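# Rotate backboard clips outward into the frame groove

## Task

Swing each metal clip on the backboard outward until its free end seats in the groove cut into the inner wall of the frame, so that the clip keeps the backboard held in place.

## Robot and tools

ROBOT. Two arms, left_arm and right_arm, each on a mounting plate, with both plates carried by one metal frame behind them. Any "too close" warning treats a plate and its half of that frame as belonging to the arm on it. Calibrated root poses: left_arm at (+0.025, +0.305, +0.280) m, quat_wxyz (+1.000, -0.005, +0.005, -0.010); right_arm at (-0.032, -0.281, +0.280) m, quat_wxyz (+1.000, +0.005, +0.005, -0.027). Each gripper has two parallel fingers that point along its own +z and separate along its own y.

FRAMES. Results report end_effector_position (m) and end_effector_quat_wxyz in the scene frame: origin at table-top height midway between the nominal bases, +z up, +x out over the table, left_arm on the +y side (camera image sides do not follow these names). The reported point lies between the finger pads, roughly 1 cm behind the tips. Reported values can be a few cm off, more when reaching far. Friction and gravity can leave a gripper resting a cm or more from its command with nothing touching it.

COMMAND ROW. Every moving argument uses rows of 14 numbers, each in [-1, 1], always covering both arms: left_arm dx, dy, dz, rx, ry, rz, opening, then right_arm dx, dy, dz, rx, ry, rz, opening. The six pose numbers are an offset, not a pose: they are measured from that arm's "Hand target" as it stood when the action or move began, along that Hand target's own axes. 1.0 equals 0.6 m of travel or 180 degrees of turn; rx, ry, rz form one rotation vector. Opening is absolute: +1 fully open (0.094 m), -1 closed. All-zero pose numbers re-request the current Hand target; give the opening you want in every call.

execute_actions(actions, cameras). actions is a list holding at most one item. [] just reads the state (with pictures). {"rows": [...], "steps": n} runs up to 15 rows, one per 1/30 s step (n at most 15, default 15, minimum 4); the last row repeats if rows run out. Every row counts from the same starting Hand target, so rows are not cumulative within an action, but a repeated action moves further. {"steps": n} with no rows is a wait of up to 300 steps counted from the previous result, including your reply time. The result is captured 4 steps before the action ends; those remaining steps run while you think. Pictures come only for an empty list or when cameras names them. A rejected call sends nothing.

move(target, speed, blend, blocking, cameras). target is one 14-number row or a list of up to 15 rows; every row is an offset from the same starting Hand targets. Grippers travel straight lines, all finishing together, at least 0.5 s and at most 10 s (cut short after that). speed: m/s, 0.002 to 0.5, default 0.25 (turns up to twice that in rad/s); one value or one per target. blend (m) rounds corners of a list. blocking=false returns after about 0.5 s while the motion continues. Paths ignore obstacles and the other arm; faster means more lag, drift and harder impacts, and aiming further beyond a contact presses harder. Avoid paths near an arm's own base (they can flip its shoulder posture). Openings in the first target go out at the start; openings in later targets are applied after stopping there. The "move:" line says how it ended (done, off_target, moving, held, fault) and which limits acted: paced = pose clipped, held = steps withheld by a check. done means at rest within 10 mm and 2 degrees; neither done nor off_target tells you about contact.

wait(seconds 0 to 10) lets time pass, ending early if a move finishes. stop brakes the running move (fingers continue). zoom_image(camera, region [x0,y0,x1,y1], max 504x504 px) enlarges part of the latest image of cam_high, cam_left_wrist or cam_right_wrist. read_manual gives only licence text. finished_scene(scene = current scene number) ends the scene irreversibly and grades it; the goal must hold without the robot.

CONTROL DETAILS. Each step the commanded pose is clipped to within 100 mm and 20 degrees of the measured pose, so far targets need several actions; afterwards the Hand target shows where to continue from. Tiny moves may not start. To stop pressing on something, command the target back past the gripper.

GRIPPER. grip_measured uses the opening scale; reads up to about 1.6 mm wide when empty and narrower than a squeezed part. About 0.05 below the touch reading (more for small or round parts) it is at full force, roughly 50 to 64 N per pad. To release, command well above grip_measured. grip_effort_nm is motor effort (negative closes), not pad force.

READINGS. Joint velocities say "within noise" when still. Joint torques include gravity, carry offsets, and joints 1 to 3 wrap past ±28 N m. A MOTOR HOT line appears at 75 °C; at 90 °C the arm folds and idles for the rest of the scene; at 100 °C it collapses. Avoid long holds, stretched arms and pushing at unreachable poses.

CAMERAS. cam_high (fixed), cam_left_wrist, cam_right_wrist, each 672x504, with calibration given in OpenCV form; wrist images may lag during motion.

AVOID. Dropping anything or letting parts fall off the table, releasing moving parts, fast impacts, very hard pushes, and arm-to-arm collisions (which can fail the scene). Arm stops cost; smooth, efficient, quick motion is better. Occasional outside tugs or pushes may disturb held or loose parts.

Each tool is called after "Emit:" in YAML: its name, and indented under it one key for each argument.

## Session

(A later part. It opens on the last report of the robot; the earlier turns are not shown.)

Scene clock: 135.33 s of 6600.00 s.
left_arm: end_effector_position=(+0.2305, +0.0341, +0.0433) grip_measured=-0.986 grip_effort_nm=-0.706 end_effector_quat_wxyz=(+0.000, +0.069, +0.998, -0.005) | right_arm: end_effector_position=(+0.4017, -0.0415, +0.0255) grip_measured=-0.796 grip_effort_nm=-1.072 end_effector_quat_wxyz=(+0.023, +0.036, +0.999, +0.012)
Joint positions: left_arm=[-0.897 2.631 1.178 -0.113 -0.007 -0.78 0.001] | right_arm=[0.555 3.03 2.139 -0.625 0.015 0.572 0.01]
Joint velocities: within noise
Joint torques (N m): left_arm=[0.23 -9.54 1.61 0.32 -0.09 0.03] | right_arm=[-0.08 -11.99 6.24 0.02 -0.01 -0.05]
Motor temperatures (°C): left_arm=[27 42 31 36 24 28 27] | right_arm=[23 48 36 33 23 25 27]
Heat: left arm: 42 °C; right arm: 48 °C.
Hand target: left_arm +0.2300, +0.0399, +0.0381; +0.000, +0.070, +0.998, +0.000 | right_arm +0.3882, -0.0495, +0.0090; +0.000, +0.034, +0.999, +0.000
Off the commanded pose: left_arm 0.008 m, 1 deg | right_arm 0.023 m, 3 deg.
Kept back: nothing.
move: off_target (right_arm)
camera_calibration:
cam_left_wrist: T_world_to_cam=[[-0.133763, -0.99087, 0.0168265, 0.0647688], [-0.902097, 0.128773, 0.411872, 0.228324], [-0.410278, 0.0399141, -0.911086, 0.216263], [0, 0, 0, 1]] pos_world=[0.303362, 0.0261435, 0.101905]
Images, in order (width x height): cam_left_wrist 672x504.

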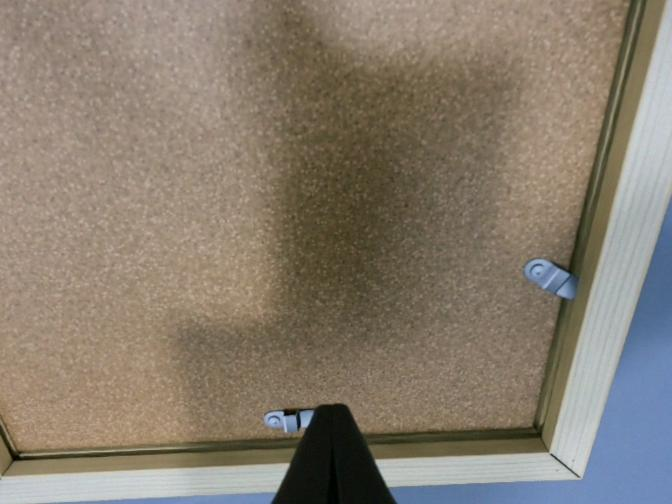

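Emit:
move:
  target:
    - [-0.002,0.011,0.0,0,0,0,-1,0,0,0,0,0,0,-0.8]
    - [-0.002,0.009,0.031,0,0,0,-1,0,0,0,0,0,0,-0.8]
  speed: 0.06
  cameras: ["cam_left_wrist"]

Emit:
zoom_image:
  camera: "cam_left_wrist"
  region: [200, 304, 400, 504]

Scene clock: 136.63 s of 6600.00 s.
left_arm: end_effector_position=(+0.2280, +0.0466, +0.0231) grip_measured=-0.986 grip_effort_nm=-0.701 end_effector_quat_wxyz=(-0.006, +0.067, +0.998, +0.001) | right_arm: end_effector_position=(+0.4017, -0.0415, +0.0255) grip_measured=-0.796 grip_effort_nm=-1.072 end_effector_quat_wxyz=(+0.023, +0.036, +0.999, +0.012)
Joint positions: left_arm=[-0.879 2.695 1.179 -0.067 -0.007 -0.765 0.001] | right_arm=[0.555 3.03 2.139 -0.625 0.015 0.572 0.01]
Joint velocities: within noise
Joint torques (N m): left_arm=[-0.02 -9.47 2.69 0.3 -0.09 0.03] | right_arm=[-0.03 -11.81 6.23 0.03 0 -0.06]
Motor temperatures (°C): left_arm=[27 41 31 36 24 28 27] | right_arm=[23 48 36 33 23 25 27]
Heat: left arm: 41 °C; right arm: 48 °C.
Hand target: left_arm +0.2319, +0.0449, +0.0196; +0.000, +0.070, +0.998, +0.000 | right_arm +0.3882, -0.0495, +0.0090; +0.000, +0.034, +0.999, +0.000
Off the commanded pose: left_arm 0.006 m, 1 deg | right_arm 0.023 m, 3 deg.
Kept back: nothing.
move: off_target (right_arm)
camera_calibration:
cam_left_wrist: T_world_to_cam=[[-0.13123, -0.991339, 0.00502366, 0.0768887], [-0.898037, 0.121023, 0.422946, 0.231937], [-0.419891, 0.050992, -0.906141, 0.1979], [0, 0, 0, 1]] pos_world=[0.301475, 0.0380618, 0.0808425]
Images, in order (width x height): cam_left_wrist 672x504.

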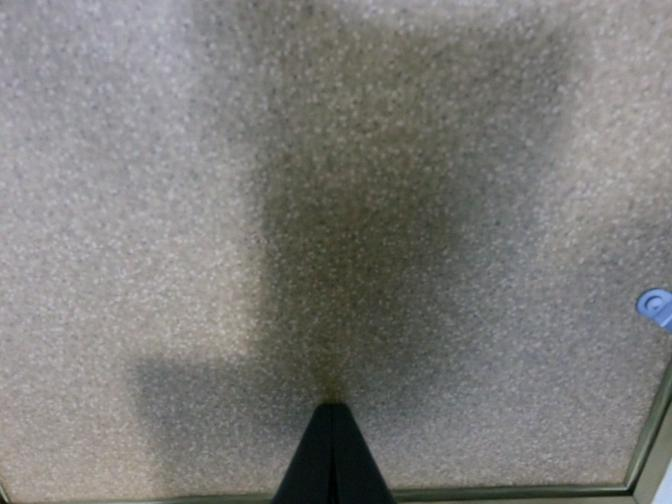

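Scaled by 2.520 from the camera's 672x504 image, which has a finer 960x720 frame.

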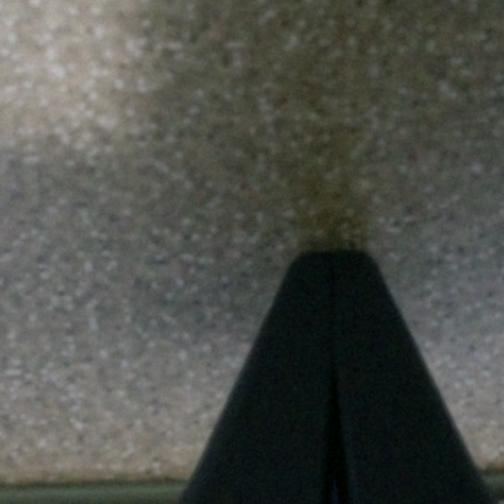

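Emit:
move:
  target:
    - [-0.004,0.0,-0.025,0,0,0,-1,0,0,0,0,0,0,-0.8]
    - [-0.015,-0.008,-0.045,0,0,0,-1,0,0,0,0,0,0,-0.8]
  speed: 0.1
  cameras: ["cam_left_wrist"]

Emit:
zoom_image:
  camera: "cam_left_wrist"
  region: [200, 304, 400, 504]

Scene clock: 138.40 s of 6600.00 s.
left_arm: end_effector_position=(+0.2314, +0.0445, +0.0384) grip_measured=-0.986 grip_effort_nm=-0.701 end_effector_quat_wxyz=(-0.009, +0.069, +0.998, +0.004) | right_arm: end_effector_position=(+0.4017, -0.0415, +0.0255) grip_measured=-0.796 grip_effort_nm=-1.067 end_effector_quat_wxyz=(+0.023, +0.036, +0.999, +0.012)
Joint positions: left_arm=[-0.876 2.646 1.179 -0.123 -0.007 -0.758 0.001] | right_arm=[0.555 3.03 2.139 -0.625 0.015 0.572 0.01]
Joint velocities: within noise
Joint torques (N m): left_arm=[0.27 -12.86 2.88 0.04 -0.1 0.03] | right_arm=[-0.17 -11.89 6.24 -0.01 -0.01 -0.06]
Motor temperatures (°C): left_arm=[27 42 31 35 24 28 27] | right_arm=[23 48 36 33 23 25 27]
Heat: left arm: 42 °C; right arm: 48 °C.
Hand target: left_arm +0.2402, +0.0390, +0.0466; +0.000, +0.070, +0.998, +0.000 | right_arm +0.3882, -0.0495, +0.0090; +0.000, +0.034, +0.999, +0.000
Off the commanded pose: left_arm 0.013 m, 1 deg | right_arm 0.023 m, 3 deg.
Kept back: nothing.
move: off_target (left_arm, right_arm)
camera_calibration:
cam_left_wrist: T_world_to_cam=[[-0.134351, -0.990934, -0.000451677, 0.076078], [-0.895495, 0.121217, 0.428247, 0.227994], [-0.424309, 0.05794, -0.903662, 0.213876], [0, 0, 0, 1]] pos_world=[0.305138, 0.0353597, 0.0956681]
Images, in order (width x height): cam_left_wrist 672x504.

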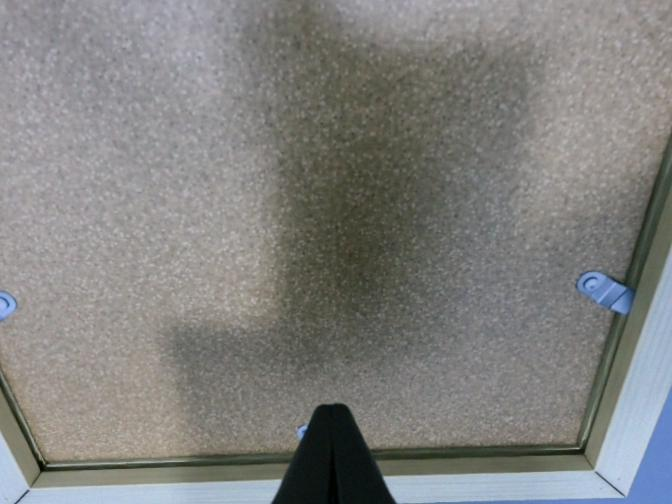

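Scaled by 2.520 from the camera's 672x504 image, which has a finer 960x720 frame.

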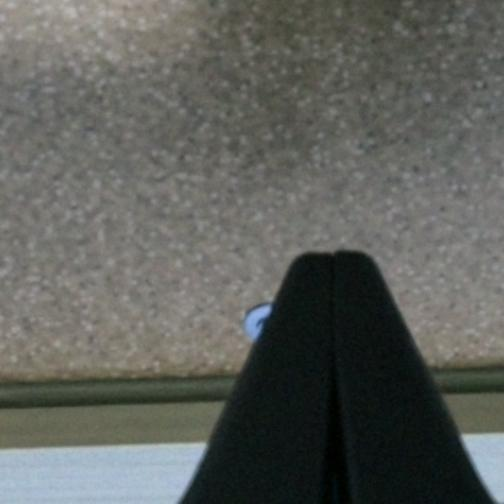

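Emit:
move:
  target:
    - [0.004,-0.010,0.0,0,0,0,-1,0,0,0,0,0,0,-0.8]
    - [0.006,-0.004,0.045,0,0,0,-1,0,0,0,0,0,0,-0.8]
  speed: 0.08
  cameras: ["cam_left_wrist"]

Emit:
zoom_image:
  camera: "cam_left_wrist"
  region: [200, 304, 400, 504]

Scene clock: 141.30 s of 6600.00 s.
left_arm: end_effector_position=(+0.2320, +0.0408, +0.0227) grip_measured=-0.986 grip_effort_nm=-0.701 end_effector_quat_wxyz=(-0.008, +0.071, +0.997, +0.003) | right_arm: end_effector_position=(+0.4017, -0.0415, +0.0255) grip_measured=-0.796 grip_effort_nm=-1.072 end_effector_quat_wxyz=(+0.023, +0.036, +0.999, +0.012)
Joint positions: left_arm=[-0.881 2.706 1.219 -0.101 -0.007 -0.76 0.001] | right_arm=[0.555 3.03 2.139 -0.625 0.015 0.572 0.01]
Joint velocities: within noise
Joint torques (N m): left_arm=[-0.24 -9.72 3 0.31 -0.09 -0.06] | right_arm=[-0.08 -12.03 6.24 -0.03 0.02 -0.09]
Motor temperatures (°C): left_arm=[27 42 31 35 24 28 27] | right_arm=[23 48 36 33 23 25 27]
Heat: left arm: 42 °C; right arm: 48 °C.
Hand target: left_arm +0.2362, +0.0372, +0.0195; +0.000, +0.070, +0.998, +0.001 | right_arm +0.3882, -0.0495, +0.0090; +0.000, +0.034, +0.999, +0.000
Off the commanded pose: left_arm 0.007 m, 1 deg | right_arm 0.023 m, 3 deg.
Kept back: nothing.
move: off_target (right_arm)
camera_calibration:
cam_left_wrist: T_world_to_cam=[[-0.137712, -0.990471, 0.00166929, 0.0732129], [-0.895916, 0.125284, 0.426191, 0.235595], [-0.422339, 0.0571963, -0.904632, 0.19979], [0, 0, 0, 1]] pos_world=[0.305534, 0.0315717, 0.0802059]
Images, in order (width x height): cam_left_wrist 672x504.

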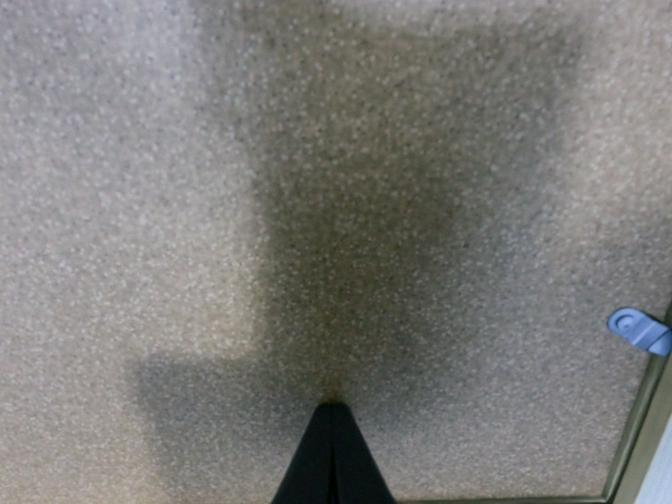

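Scaled by 2.520 from the camera's 672x504 image, which has a finer 960x720 frame.

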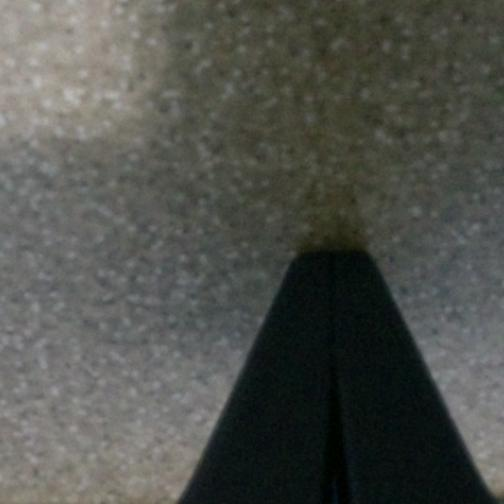

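Emit:
move:
  target: [0.014,0.003,0.0,0,0,0,-1,0,0,0,0,0,0,-0.8]
  speed: 0.04
  cameras: ["cam_left_wrist"]

Emit:
zoom_image:
  camera: "cam_left_wrist"
  region: [200, 304, 400, 504]

Scene clock: 142.23 s of 6600.00 s.
left_arm: end_effector_position=(+0.2315, +0.0371, +0.0221) grip_measured=-0.986 grip_effort_nm=-0.706 end_effector_quat_wxyz=(-0.001, +0.071, +0.997, -0.003) | right_arm: end_effector_position=(+0.4017, -0.0415, +0.0255) grip_measured=-0.796 grip_effort_nm=-1.072 end_effector_quat_wxyz=(+0.023, +0.036, +0.999, +0.012)
Joint positions: left_arm=[-0.889 2.706 1.211 -0.074 -0.007 -0.767 0.001] | right_arm=[0.555 3.03 2.139 -0.625 0.015 0.572 0.01]
Joint velocities: within noise
Joint torques (N m): left_arm=[-0.64 -10.41 1.03 0.33 -0.09 -0.1] | right_arm=[0.01 -12.07 6.26 0.01 -0.02 -0.05]
Motor temperatures (°C): left_arm=[27 42 31 35 24 28 27] | right_arm=[23 48 36 33 23 25 27]
Heat: left arm: 42 °C; right arm: 48 °C.
Hand target: left_arm +0.2282, +0.0401, +0.0195; +0.000, +0.070, +0.998, +0.000 | right_arm +0.3882, -0.0495, +0.0090; +0.000, +0.034, +0.999, +0.000
Off the commanded pose: left_arm 0.005 m, 1 deg | right_arm 0.023 m, 3 deg.
Kept back: nothing.
move: off_target (right_arm)
camera_calibration:
cam_left_wrist: T_world_to_cam=[[-0.138312, -0.990285, 0.0143674, 0.0692766], [-0.900637, 0.131799, 0.414104, 0.237017], [-0.411974, 0.0443357, -0.910116, 0.197425], [0, 0, 0, 1]] pos_world=[0.304382, 0.028612, 0.0805352]
Images, in order (width x height): cam_left_wrist 672x504.

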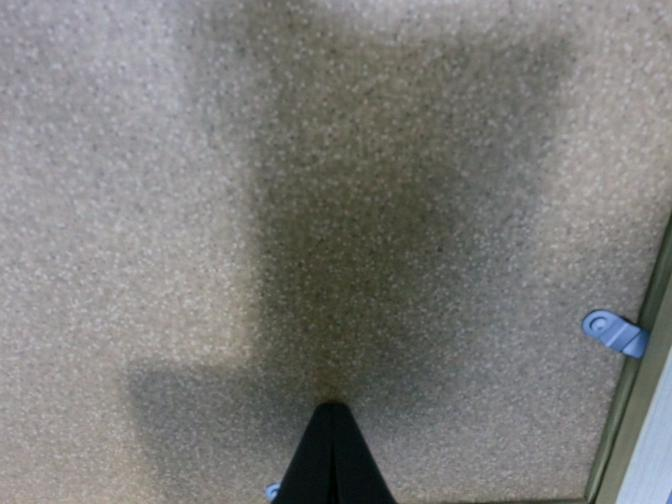

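Scaled by 2.520 from the camera's 672x504 image, which has a finer 960x720 frame.

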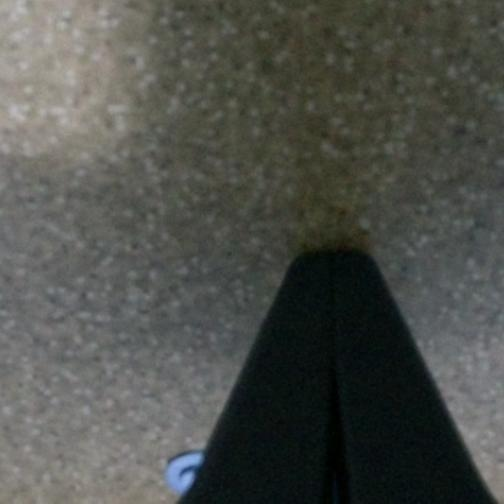

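Emit:
move:
  target:
    - [0.0,0.010,0.0,0,0,0,-1,0,0,0,0,0,0,-0.8]
    - [0.014,0.011,0.0,0,0,0,-1,0,0,0,0,0,0,-0.8]
  speed: 0.04
  cameras: ["cam_left_wrist"]

Emit:
zoom_image:
  camera: "cam_left_wrist"
  region: [200, 304, 400, 504]

Scene clock: 143.23 s of 6600.00 s.
left_arm: end_effector_position=(+0.2305, +0.0379, +0.0217) grip_measured=-0.987 grip_effort_nm=-0.696 end_effector_quat_wxyz=(+0.009, +0.070, +0.997, -0.014) | right_arm: end_effector_position=(+0.4017, -0.0415, +0.0255) grip_measured=-0.796 grip_effort_nm=-1.067 end_effector_quat_wxyz=(+0.023, +0.036, +0.999, +0.012)
Joint positions: left_arm=[-0.89 2.698 1.169 -0.01 -0.008 -0.771 0.001] | right_arm=[0.555 3.03 2.139 -0.625 0.015 0.572 0.01]
Joint velocities: within noise
Joint torques (N m): left_arm=[-0.81 -10.5 0.38 0.13 -0.07 -0.12] | right_arm=[-0.09 -12.07 6.19 -0.03 -0.01 -0.06]
Motor temperatures (°C): left_arm=[27 42 31 35 24 28 27] | right_arm=[23 48 36 33 23 25 27]
Heat: left arm: 42 °C; right arm: 48 °C.
Hand target: left_arm +0.2208, +0.0478, +0.0195; +0.000, +0.070, +0.998, +0.000 | right_arm +0.3882, -0.0495, +0.0090; +0.000, +0.034, +0.999, +0.000
Off the commanded pose: left_arm 0.014 m, 2 deg | right_arm 0.023 m, 3 deg.
Kept back: nothing.
move: off_target (left_arm, right_arm)
camera_calibration:
cam_left_wrist: T_world_to_cam=[[-0.136096, -0.990082, 0.0348686, 0.0690526], [-0.909124, 0.138799, 0.392719, 0.238344], [-0.393663, 0.0217478, -0.918997, 0.19339], [0, 0, 0, 1]] pos_world=[0.302213, 0.03108, 0.0817145]
Images, in order (width x height): cam_left_wrist 672x504.

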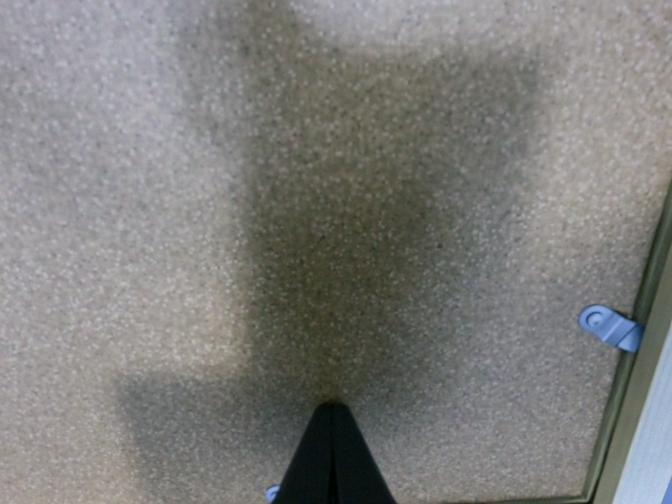

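Scaled by 2.520 from the camera's 672x504 image, which has a finer 960x720 frame.

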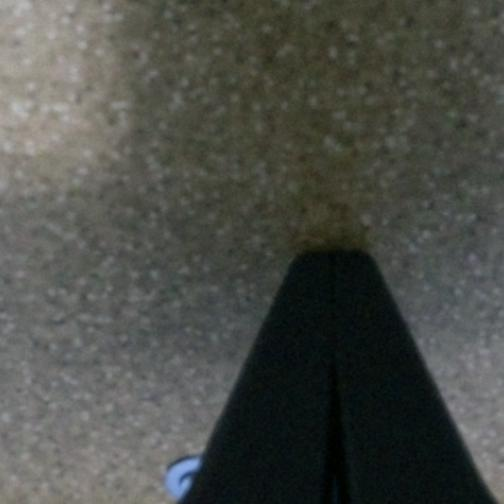

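Emit:
move:
  target: [0.0,0.0,-0.012,0,0,0,-1,0,0,0,0,0,0,-0.8]
  speed: 0.04
  cameras: ["cam_left_wrist"]

Emit:
zoom_image:
  camera: "cam_left_wrist"
  region: [200, 304, 400, 504]

Scene clock: 144.17 s of 6600.00 s.
left_arm: end_effector_position=(+0.2250, +0.0440, +0.0219) grip_measured=-0.987 grip_effort_nm=-0.701 end_effector_quat_wxyz=(+0.005, +0.070, +0.997, -0.009) | right_arm: end_effector_position=(+0.4017, -0.0415, +0.0255) grip_measured=-0.796 grip_effort_nm=-1.067 end_effector_quat_wxyz=(+0.023, +0.036, +0.999, +0.012)
Joint positions: left_arm=[-0.892 2.692 1.148 -0.01 -0.009 -0.772 0.001] | right_arm=[0.555 3.03 2.139 -0.625 0.015 0.572 0.01]
Joint velocities: within noise
Joint torques (N m): left_arm=[-0.68 -12.31 0.76 0.01 -0.07 -0.11] | right_arm=[-0.1 -11.9 6.22 -0.02 0.01 -0.06]
Motor temperatures (°C): left_arm=[27 42 31 35 24 28 27] | right_arm=[23 48 36 33 23 25 27]
Heat: left arm: 42 °C; right arm: 48 °C.
Hand target: left_arm +0.2208, +0.0478, +0.0267; +0.000, +0.070, +0.998, +0.000 | right_arm +0.3882, -0.0495, +0.0090; +0.000, +0.034, +0.999, +0.000
Off the commanded pose: left_arm 0.007 m, 1 deg | right_arm 0.023 m, 3 deg.
Kept back: nothing.
move: off_target (right_arm)
camera_calibration:
cam_left_wrist: T_world_to_cam=[[-0.136781, -0.990311, 0.0239633, 0.0747402], [-0.905392, 0.134794, 0.402611, 0.231591], [-0.40194, 0.0333734, -0.915057, 0.192584], [0, 0, 0, 1]] pos_world=[0.297311, 0.0363717, 0.0811933]
Images, in order (width x height): cam_left_wrist 672x504.

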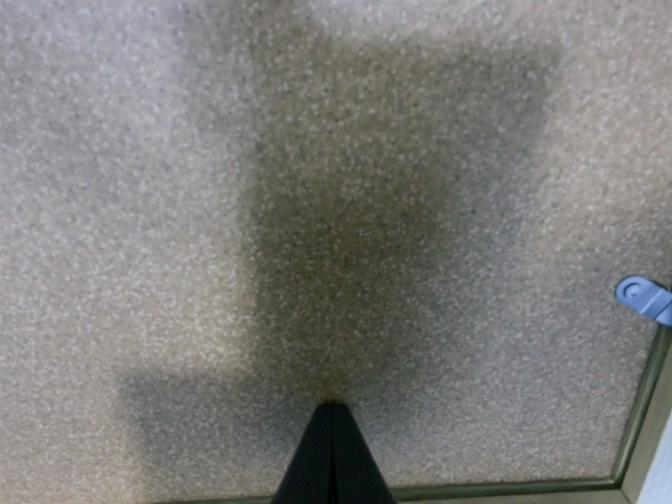

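Scaled by 2.520 from the camera's 672x504 image, which has a finer 960x720 frame.

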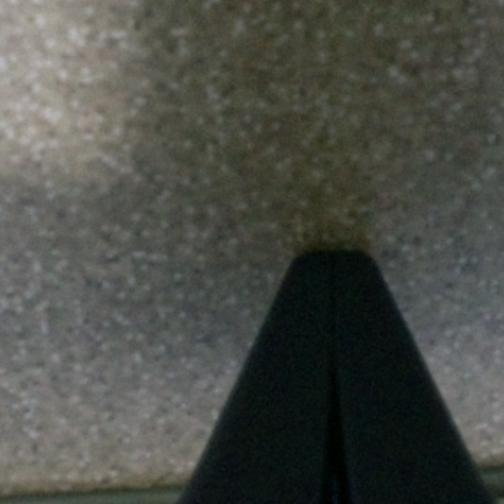

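Emit:
move:
  target: [0.012,-0.002,0.0,0,0,0,-1,0,0,0,0,0,0,-0.8]
  speed: 0.04
  cameras: ["cam_left_wrist"]

Emit:
zoom_image:
  camera: "cam_left_wrist"
  region: [200, 304, 400, 504]

Scene clock: 145.13 s of 6600.00 s.
left_arm: end_effector_position=(+0.2180, +0.0458, +0.0219) grip_measured=-0.986 grip_effort_nm=-0.696 end_effector_quat_wxyz=(+0.003, +0.070, +0.998, -0.004) | right_arm: end_effector_position=(+0.3996, -0.0418, +0.0254) grip_measured=-0.796 grip_effort_nm=-1.067 end_effector_quat_wxyz=(+0.018, +0.036, +0.999, +0.012)
Joint positions: left_arm=[-0.909 2.689 1.132 -0.006 -0.013 -0.789 0.001] | right_arm=[0.555 3.03 2.139 -0.633 0.011 0.572 0.01]
Joint velocities: within noise
Joint torques (N m): left_arm=[-0.85 -12.26 0.51 0.09 -0.02 -0.11] | right_arm=[-0.05 -12.04 6.15 0.05 0.03 -0.08]
Motor temperatures (°C): left_arm=[27 42 31 35 24 28 27] | right_arm=[23 48 36 33 23 25 27]
Heat: left arm: 42 °C; right arm: 48 °C.
Hand target: left_arm +0.2135, +0.0476, +0.0267; +0.000, +0.070, +0.998, +0.000 | right_arm +0.3882, -0.0495, +0.0090; +0.000, +0.034, +0.999, +0.000
Off the commanded pose: left_arm 0.007 m, 1 deg | right_arm 0.021 m, 2 deg.
Kept back: nothing.
move: off_target (right_arm)
camera_calibration:
cam_left_wrist: T_world_to_cam=[[-0.136043, -0.990592, 0.01481, 0.0756009], [-0.904786, 0.130321, 0.405436, 0.224981], [-0.403552, 0.0417569, -0.914004, 0.189642], [0, 0, 0, 1]] pos_world=[0.290375, 0.0376511, 0.0809982]
Images, in order (width x height): cam_left_wrist 672x504.

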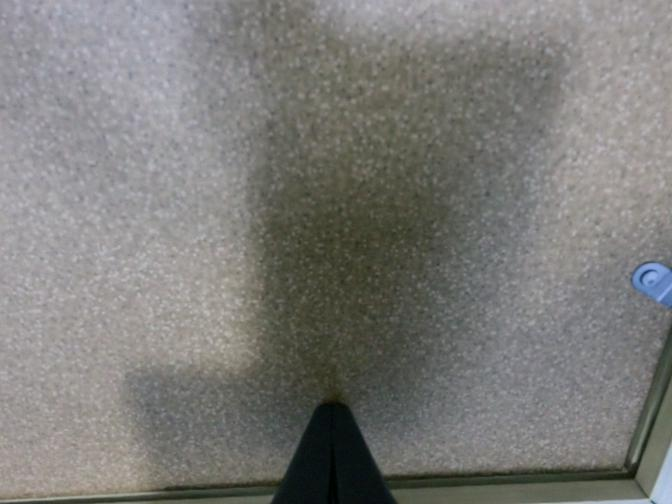

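Scaled by 2.520 from the camera's 672x504 image, which has a finer 960x720 frame.

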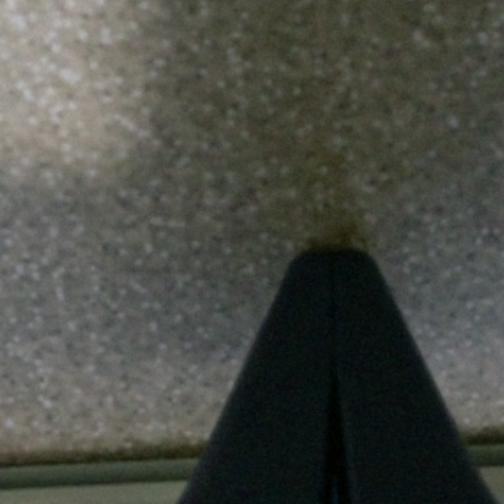

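Emit:
move:
  target: [0.009,-0.001,0.0,0,0,0,-1,0,0,0,0,0,0,-0.8]
  speed: 0.04
  cameras: ["cam_left_wrist"]

Emit:
zoom_image:
  camera: "cam_left_wrist"
  region: [200, 304, 400, 504]

Scene clock: 146.07 s of 6600.00 s.
left_arm: end_effector_position=(+0.2147, +0.0456, +0.0219) grip_measured=-0.987 grip_effort_nm=-0.701 end_effector_quat_wxyz=(+0.007, +0.069, +0.998, -0.004) | right_arm: end_effector_position=(+0.3976, -0.0424, +0.0253) grip_measured=-0.796 grip_effort_nm=-1.067 end_effector_quat_wxyz=(+0.014, +0.036, +0.999, +0.011)
Joint positions: left_arm=[-0.921 2.686 1.118 0.011 -0.02 -0.803 0.001] | right_arm=[0.555 3.03 2.139 -0.642 0.009 0.572 0.01]
Joint velocities: within noise
Joint torques (N m): left_arm=[-0.98 -12.19 0.34 0.06 0.05 -0.13] | right_arm=[-0.02 -11.88 6.26 0.08 0.06 -0.09]
Motor temperatures (°C): left_arm=[27 42 31 35 24 28 27] | right_arm=[23 48 36 33 23 25 27]
Heat: left arm: 42 °C; right arm: 48 °C.
Hand target: left_arm +0.2080, +0.0479, +0.0267; +0.000, +0.070, +0.998, +0.001 | right_arm +0.3882, -0.0495, +0.0090; +0.000, +0.034, +0.999, +0.000
Off the commanded pose: left_arm 0.009 m, 1 deg | right_arm 0.020 m, 2 deg.
Kept back: nothing.
move: off_target (right_arm)
camera_calibration:
cam_left_wrist: T_world_to_cam=[[-0.134121, -0.990865, 0.0141005, 0.0745905], [-0.908331, 0.128613, 0.397986, 0.223012], [-0.396164, 0.0405705, -0.917283, 0.186841], [0, 0, 0, 1]] pos_world=[0.286592, 0.0376466, 0.0815787]
Images, in order (width x height): cam_left_wrist 672x504.

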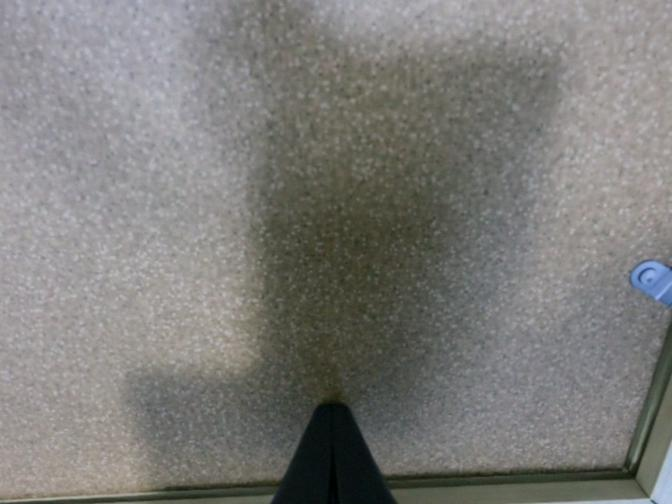

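Scaled by 2.520 from the camera's 672x504 image, which has a finer 960x720 frame.

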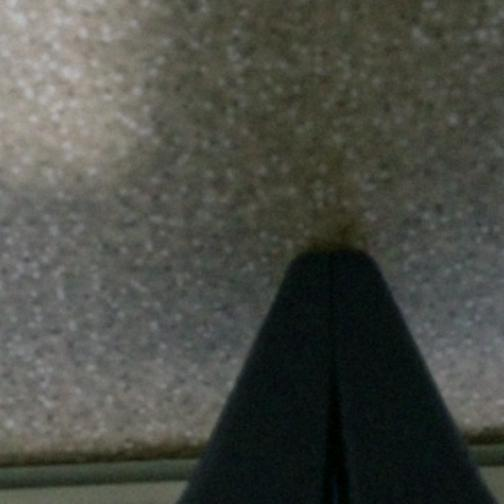

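Emit:
move:
  target:
    - [-0.01,-0.01,-0.03,0,0,0,-1,0,0,0,0,0,0,-0.8]
    - [-0.03,-0.05,-0.07,0,0,0,-1,0,0,0,0,0,0,-0.8]
  speed: 0.1
  cameras: ["cam_left_wrist"]

Emit:
zoom_image:
  camera: "cam_left_wrist"
  region: [180, 304, 380, 504]

Scene clock: 147.53 s of 6600.00 s.
left_arm: end_effector_position=(+0.2188, +0.0232, +0.0607) grip_measured=-0.987 grip_effort_nm=-0.706 end_effector_quat_wxyz=(-0.003, +0.071, +0.997, +0.007) | right_arm: end_effector_position=(+0.3976, -0.0424, +0.0253) grip_measured=-0.796 grip_effort_nm=-1.067 end_effector_quat_wxyz=(+0.014, +0.036, +0.999, +0.011)
Joint positions: left_arm=[-0.95 2.581 1.189 -0.197 -0.017 -0.827 0.001] | right_arm=[0.555 3.03 2.139 -0.642 0.009 0.572 0.01]
Joint velocities: within noise
Joint torques (N m): left_arm=[-0.54 -12.82 3.14 0.1 0.03 -0.11] | right_arm=[-0.16 -11.95 6.08 0.09 0.05 -0.08]
Motor temperatures (°C): left_arm=[27 42 31 35 24 28 27] | right_arm=[23 48 36 33 23 25 27]
Heat: left arm: 42 °C; right arm: 48 °C.
Hand target: left_arm +0.2217, +0.0155, +0.0687; +0.000, +0.070, +0.998, +0.000 | right_arm +0.3882, -0.0495, +0.0090; +0.000, +0.034, +0.999, +0.000
Off the commanded pose: left_arm 0.011 m, 1 deg | right_arm 0.020 m, 2 deg.
Kept back: nothing.
move: off_target (left_arm, right_arm)
camera_calibration:
cam_left_wrist: T_world_to_cam=[[-0.139379, -0.990215, -0.00686439, 0.0548136], [-0.899441, 0.123696, 0.419171, 0.211085], [-0.414221, 0.0645976, -0.907881, 0.227811], [0, 0, 0, 1]] pos_world=[0.291863, 0.0134509, 0.11872]
Images, in order (width x height): cam_left_wrist 672x504.

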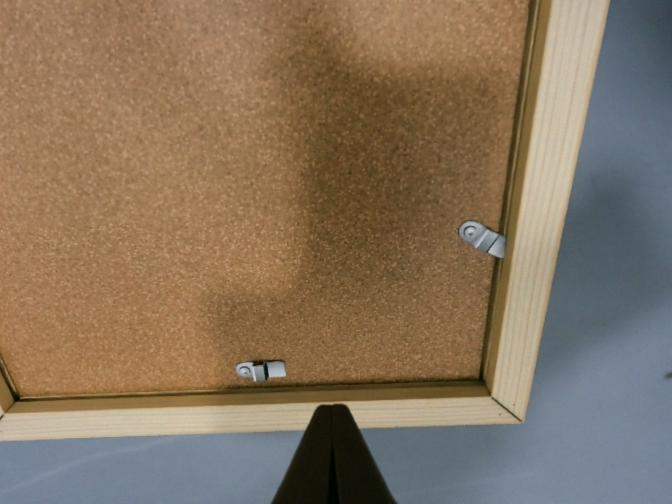

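Scaled by 2.520 from the camera's 672x504 image, which has a finer 960x720 frame.

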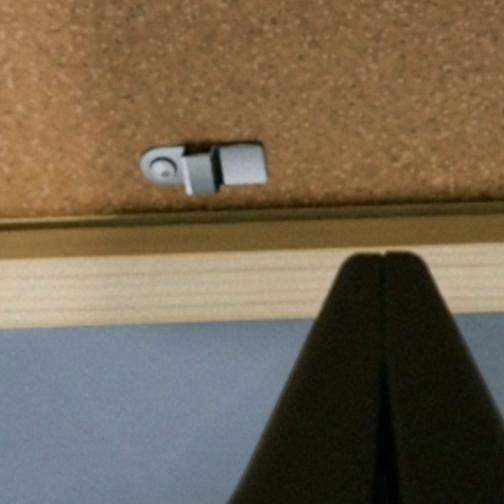

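Emit:
move:
  target:
    - [-0.003,0.036,0.040,0,0,0,-1,0,0,0,0,0,0,-0.8]
    - [-0.003,0.035,0.080,0,0,0,-1,0,0,0,0,0,0,-0.8]
  speed: 0.08
  cameras: ["cam_left_wrist"]

Emit:
zoom_image:
  camera: "cam_left_wrist"
  region: [180, 304, 380, 504]

Scene clock: 149.50 s of 6600.00 s.
left_arm: end_effector_position=(+0.2240, +0.0392, +0.0241) grip_measured=-0.987 grip_effort_nm=-0.701 end_effector_quat_wxyz=(-0.003, +0.067, +0.998, +0.005) | right_arm: end_effector_position=(+0.3976, -0.0424, +0.0253) grip_measured=-0.796 grip_effort_nm=-1.067 end_effector_quat_wxyz=(+0.014, +0.036, +0.999, +0.011)
Joint positions: left_arm=[-0.907 2.696 1.194 -0.082 -0.016 -0.794 0.001] | right_arm=[0.555 3.03 2.139 -0.642 0.009 0.572 0.01]
Joint velocities: within noise
Joint torques (N m): left_arm=[-0.12 -9.59 2.76 0.32 0.01 0.02] | right_arm=[0.02 -12.08 6.06 0.11 0.04 -0.07]
Motor temperatures (°C): left_arm=[27 42 31 35 24 28 27] | right_arm=[23 48 36 33 23 25 27]
Heat: left arm: 42 °C; right arm: 48 °C.
Hand target: left_arm +0.2264, +0.0361, +0.0207; +0.000, +0.070, +0.998, +0.000 | right_arm +0.3882, -0.0495, +0.0090; +0.000, +0.034, +0.999, +0.000
Off the commanded pose: left_arm 0.005 m, 1 deg | right_arm 0.020 m, 2 deg.
Kept back: nothing.
move: off_target (right_arm)
camera_calibration:
cam_left_wrist: T_world_to_cam=[[-0.130215, -0.991483, -0.00230992, 0.0689875], [-0.901116, 0.117374, 0.417388, 0.229822], [-0.413562, 0.0564317, -0.908725, 0.195897], [0, 0, 0, 1]] pos_world=[0.297095, 0.0303699, 0.0822511]
Images, in order (width x height): cam_left_wrist 672x504.

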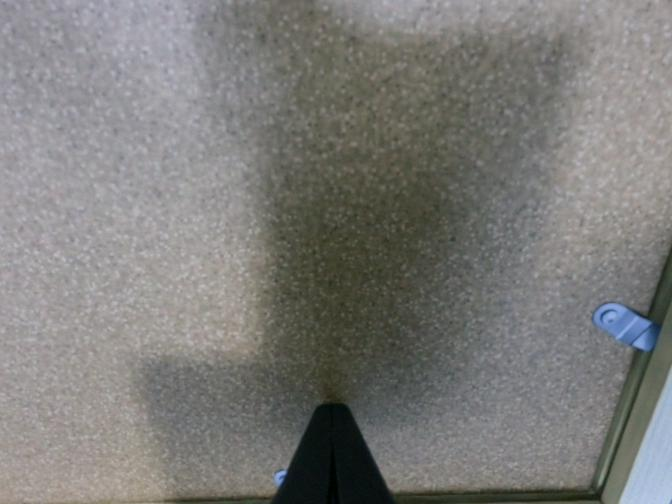

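Scaled by 2.520 from the camera's 672x504 image, which has a finer 960x720 frame.

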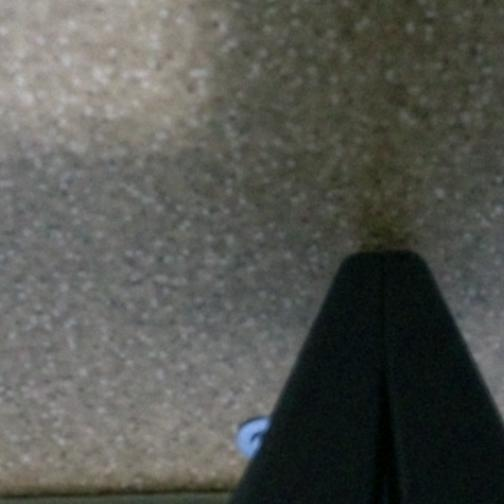

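Emit:
move:
  target: [0.015,0.0,0.0,0,0,0,-1,0,0,0,0,0,0,-0.8]
  speed: 0.04
  cameras: ["cam_left_wrist"]

Emit:
zoom_image:
  camera: "cam_left_wrist"
  region: [180, 304, 380, 504]

Scene clock: 150.50 s of 6600.00 s.
left_arm: end_effector_position=(+0.2211, +0.0357, +0.0235) grip_measured=-0.987 grip_effort_nm=-0.701 end_effector_quat_wxyz=(+0.001, +0.071, +0.997, +0.000) | right_arm: end_effector_position=(+0.3976, -0.0424, +0.0253) grip_measured=-0.796 grip_effort_nm=-1.067 end_effector_quat_wxyz=(+0.014, +0.036, +0.999, +0.011)
Joint positions: left_arm=[-0.921 2.696 1.186 -0.062 -0.016 -0.798 0.001] | right_arm=[0.555 3.03 2.139 -0.642 0.009 0.572 0.01]
Joint velocities: within noise
Joint torques (N m): left_arm=[-0.57 -10.14 1.17 0.32 0.01 -0.11] | right_arm=[-0.09 -12 6.09 0.09 0.06 -0.05]
Motor temperatures (°C): left_arm=[27 42 31 35 24 28 27] | right_arm=[23 48 35 33 23 25 27]
Heat: left arm: 42 °C; right arm: 48 °C.
Hand target: left_arm +0.2174, +0.0374, +0.0207; +0.000, +0.070, +0.998, +0.001 | right_arm +0.3882, -0.0495, +0.0090; +0.000, +0.034, +0.999, +0.000
Off the commanded pose: left_arm 0.005 m, 0 deg | right_arm 0.020 m, 2 deg.
Kept back: nothing.
move: off_target (right_arm)
camera_calibration:
cam_left_wrist: T_world_to_cam=[[-0.139138, -0.990251, 0.00654051, 0.066855], [-0.90307, 0.129592, 0.409476, 0.228017], [-0.406332, 0.0510669, -0.912298, 0.193014], [0, 0, 0, 1]] pos_world=[0.293645, 0.0267974, 0.0822816]
Images, in order (width x height): cam_left_wrist 672x504.

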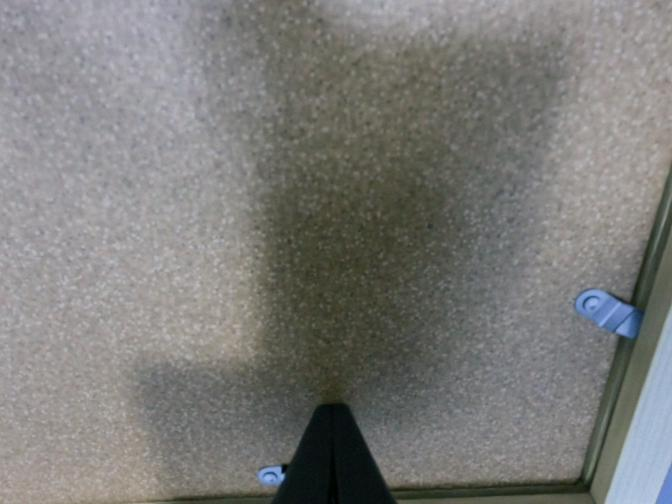

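Scaled by 2.520 from the camera's 672x504 image, which has a finer 960x720 frame.

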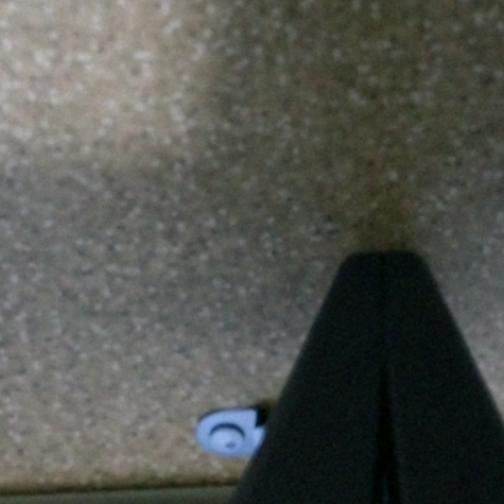

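Emit:
move:
  target: [0.010,0.009,0.0,0,0,0,-1,0,0,0,0,0,0,-0.8]
  speed: 0.04
  cameras: ["cam_left_wrist"]

Emit:
zoom_image:
  camera: "cam_left_wrist"
  region: [180, 304, 380, 504]

Scene clock: 151.43 s of 6600.00 s.
left_arm: end_effector_position=(+0.2166, +0.0418, +0.0215) grip_measured=-0.987 grip_effort_nm=-0.696 end_effector_quat_wxyz=(+0.002, +0.070, +0.998, +0.000) | right_arm: end_effector_position=(+0.3976, -0.0424, +0.0253) grip_measured=-0.796 grip_effort_nm=-1.062 end_effector_quat_wxyz=(+0.014, +0.036, +0.999, +0.011)
Joint positions: left_arm=[-0.921 2.695 1.154 -0.031 -0.016 -0.801 0.001] | right_arm=[0.555 3.03 2.139 -0.642 0.009 0.572 0.01]
Joint velocities: within noise
Joint torques (N m): left_arm=[-0.7 -10.56 0.61 0.32 0.01 -0.11] | right_arm=[-0.12 -12 6 0.07 0.07 -0.07]
Motor temperatures (°C): left_arm=[27 42 31 35 24 28 27] | right_arm=[23 48 35 33 23 25 27]
Heat: left arm: 42 °C; right arm: 48 °C.
Hand target: left_arm +0.2122, +0.0436, +0.0207; +0.000, +0.070, +0.998, +0.001 | right_arm +0.3882, -0.0495, +0.0090; +0.000, +0.034, +0.999, +0.000
Off the commanded pose: left_arm 0.005 m, 0 deg | right_arm 0.020 m, 2 deg.
Kept back: nothing.
move: off_target (right_arm)
camera_calibration:
cam_left_wrist: T_world_to_cam=[[-0.136867, -0.990566, 0.00682153, 0.0717584], [-0.903457, 0.127649, 0.409232, 0.224185], [-0.406242, 0.0498474, -0.912405, 0.189162], [0, 0, 0, 1]] pos_world=[0.289208, 0.0330351, 0.0803594]
Images, in order (width x height): cam_left_wrist 672x504.

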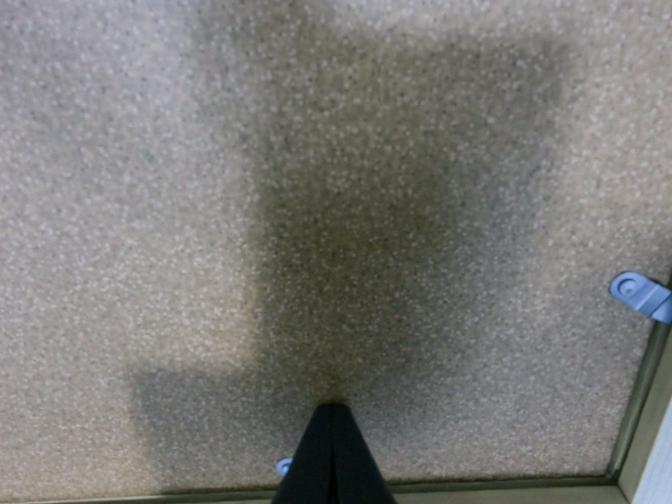

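Scaled by 2.520 from the camera's 672x504 image, which has a finer 960x720 frame.

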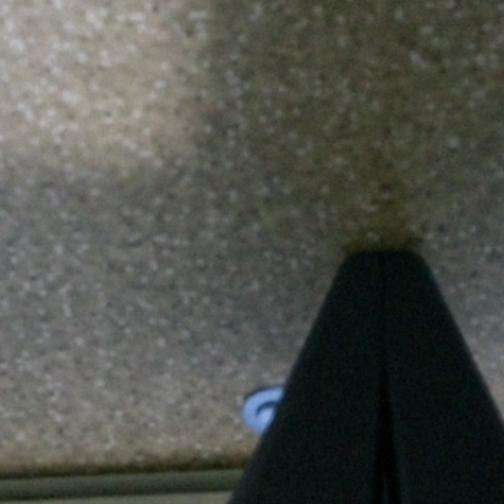

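Emit:
move:
  target: [0.010,-0.003,0.0,0,0,0,-1,0,0,0,0,0,0,-0.8]
  speed: 0.04
  cameras: ["cam_left_wrist"]

Emit:
zoom_image:
  camera: "cam_left_wrist"
  region: [180, 304, 380, 504]

Scene clock: 152.37 s of 6600.00 s.
left_arm: end_effector_position=(+0.2159, +0.0412, +0.0216) grip_measured=-0.987 grip_effort_nm=-0.696 end_effector_quat_wxyz=(+0.010, +0.068, +0.998, +0.001) | right_arm: end_effector_position=(+0.3976, -0.0424, +0.0253) grip_measured=-0.796 grip_effort_nm=-1.062 end_effector_quat_wxyz=(+0.014, +0.036, +0.999, +0.011)
Joint positions: left_arm=[-0.932 2.693 1.143 -0.012 -0.031 -0.816 0.001] | right_arm=[0.555 3.03 2.139 -0.642 0.009 0.572 0.01]
Joint velocities: within noise
Joint torques (N m): left_arm=[-1.21 -10.55 0.5 0.25 0.15 -0.13] | right_arm=[-0.05 -11.97 6.04 0.08 0.05 -0.06]
Motor temperatures (°C): left_arm=[27 42 31 35 24 28 27] | right_arm=[23 48 35 32 23 25 27]
Heat: left arm: 42 °C; right arm: 48 °C.
Hand target: left_arm +0.2062, +0.0426, +0.0207; +0.000, +0.070, +0.998, +0.000 | right_arm +0.3882, -0.0495, +0.0090; +0.000, +0.034, +0.999, +0.000
Off the commanded pose: left_arm 0.010 m, 1 deg | right_arm 0.020 m, 2 deg.
Kept back: nothing.
move: off_target (right_arm)
camera_calibration:
cam_left_wrist: T_world_to_cam=[[-0.131823, -0.991265, 0.00402773, 0.0701246], [-0.911108, 0.122762, 0.393461, 0.225794], [-0.390519, 0.0481976, -0.919332, 0.185765], [0, 0, 0, 1]] pos_world=[0.287511, 0.0328398, 0.0816563]
Images, in order (width x height): cam_left_wrist 672x504.

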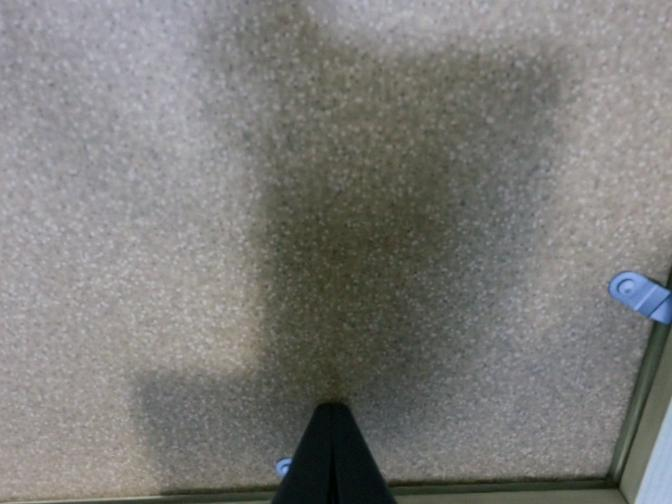

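Scaled by 2.520 from the camera's 672x504 image, which has a finer 960x720 frame.

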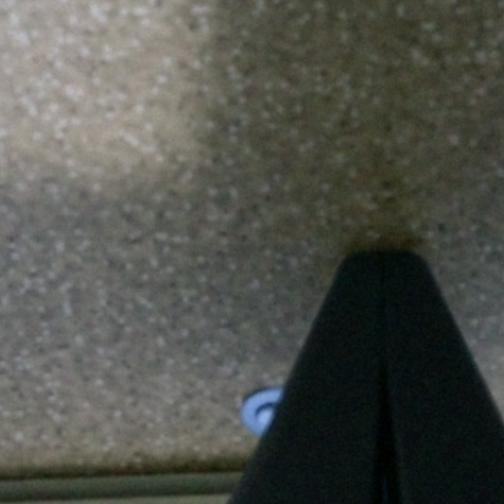

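Emit:
move:
  target: [0.005,-0.003,-0.009,0,0,0,-1,0,0,0,0,0,0,-0.8]
  speed: 0.04
  cameras: ["cam_left_wrist"]

Emit:
zoom_image:
  camera: "cam_left_wrist"
  region: [180, 304, 380, 504]

Scene clock: 153.30 s of 6600.00 s.
left_arm: end_effector_position=(+0.2105, +0.0407, +0.0218) grip_measured=-0.987 grip_effort_nm=-0.701 end_effector_quat_wxyz=(+0.010, +0.069, +0.998, +0.001) | right_arm: end_effector_position=(+0.3976, -0.0424, +0.0253) grip_measured=-0.796 grip_effort_nm=-1.067 end_effector_quat_wxyz=(+0.014, +0.036, +0.999, +0.011)
Joint positions: left_arm=[-0.946 2.689 1.13 -0.002 -0.031 -0.828 0.001] | right_arm=[0.555 3.03 2.139 -0.642 0.009 0.572 0.01]
Joint velocities: within noise
Joint torques (N m): left_arm=[-0.94 -12.08 0.43 0.11 0.16 -0.11] | right_arm=[-0.06 -11.9 6.12 0.11 0.03 -0.07]
Motor temperatures (°C): left_arm=[27 42 31 35 24 28 27] | right_arm=[23 48 35 32 23 25 27]
Heat: left arm: 42 °C; right arm: 48 °C.
Hand target: left_arm +0.2029, +0.0413, +0.0261; +0.000, +0.070, +0.998, +0.001 | right_arm +0.3882, -0.0495, +0.0090; +0.000, +0.034, +0.999, +0.000
Off the commanded pose: left_arm 0.009 m, 1 deg | right_arm 0.020 m, 2 deg.
Kept back: nothing.
move: off_target (right_arm)
camera_calibration:
cam_left_wrist: T_world_to_cam=[[-0.134846, -0.990858, 0.00413178, 0.0695297], [-0.910912, 0.125605, 0.393017, 0.220652], [-0.389943, 0.0492332, -0.919522, 0.183724], [0, 0, 0, 1]] pos_world=[0.282012, 0.0321337, 0.0819312]
Images, in order (width x height): cam_left_wrist 672x504.

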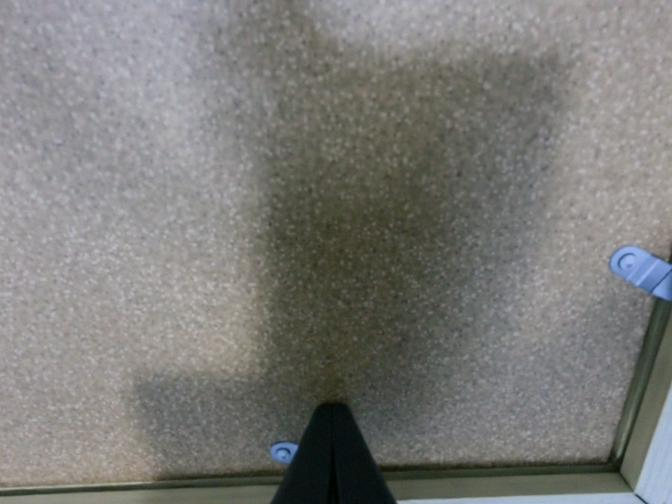

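Scaled by 2.520 from the camera's 672x504 image, which has a finer 960x720 frame.

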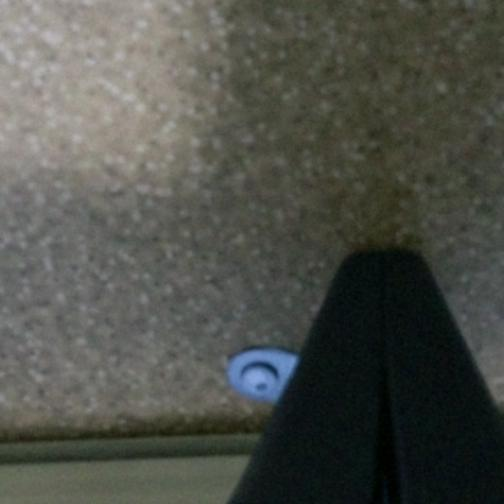

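Emit:
move:
  target: [0.004,0.002,0.0,0,0,0,-1,0,0,0,0,0,0,-0.8]
  speed: 0.04
  cameras: ["cam_left_wrist"]

Emit:
zoom_image:
  camera: "cam_left_wrist"
  region: [180, 304, 380, 504]

Scene clock: 154.23 s of 6600.00 s.
left_arm: end_effector_position=(+0.2079, +0.0410, +0.0219) grip_measured=-0.987 grip_effort_nm=-0.701 end_effector_quat_wxyz=(+0.010, +0.069, +0.998, -0.001) | right_arm: end_effector_position=(+0.3976, -0.0424, +0.0253) grip_measured=-0.796 grip_effort_nm=-1.067 end_effector_quat_wxyz=(+0.014, +0.036, +0.999, +0.011)
Joint positions: left_arm=[-0.951 2.686 1.118 0.009 -0.027 -0.832 0.001] | right_arm=[0.555 3.03 2.139 -0.642 0.009 0.572 0.01]
Joint velocities: within noise
Joint torques (N m): left_arm=[-0.84 -12 0.4 0.1 0.12 -0.11] | right_arm=[0.06 -11.89 6.2 0.1 0.06 -0.07]
Motor temperatures (°C): left_arm=[27 42 31 35 24 28 27] | right_arm=[23 48 35 32 23 25 27]
Heat: left arm: 42 °C; right arm: 48 °C.
Hand target: left_arm +0.2007, +0.0428, +0.0261; +0.000, +0.070, +0.998, +0.000 | right_arm +0.3882, -0.0495, +0.0090; +0.000, +0.034, +0.999, +0.000
Off the commanded pose: left_arm 0.009 m, 1 deg | right_arm 0.020 m, 2 deg.
Kept back: nothing.
move: off_target (right_arm)
camera_calibration:
cam_left_wrist: T_world_to_cam=[[-0.134848, -0.99083, 0.00853634, 0.0693524], [-0.910406, 0.127294, 0.393645, 0.218048], [-0.391122, 0.0453105, -0.919223, 0.183227], [0, 0, 0, 1]] pos_world=[0.279528, 0.0326581, 0.0820012]
Images, in order (width x height): cam_left_wrist 672x504.

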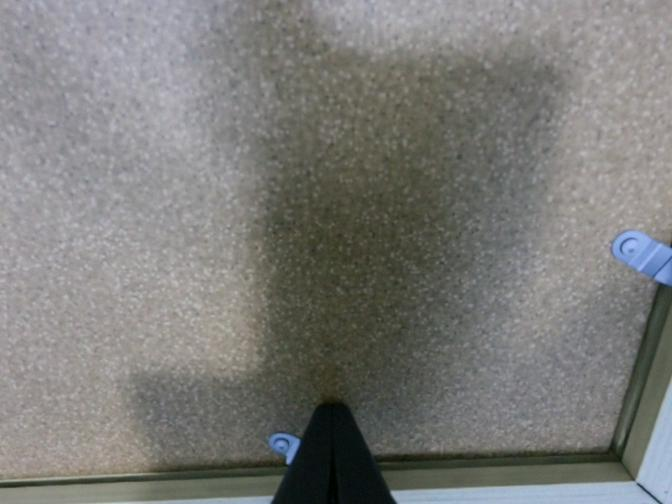

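Scaled by 2.520 from the camera's 672x504 image, which has a finer 960x720 frame.

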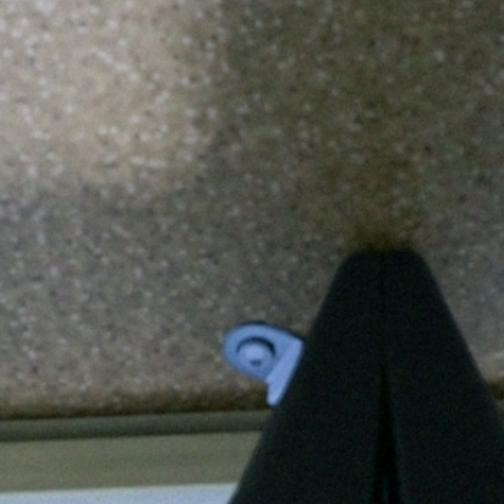

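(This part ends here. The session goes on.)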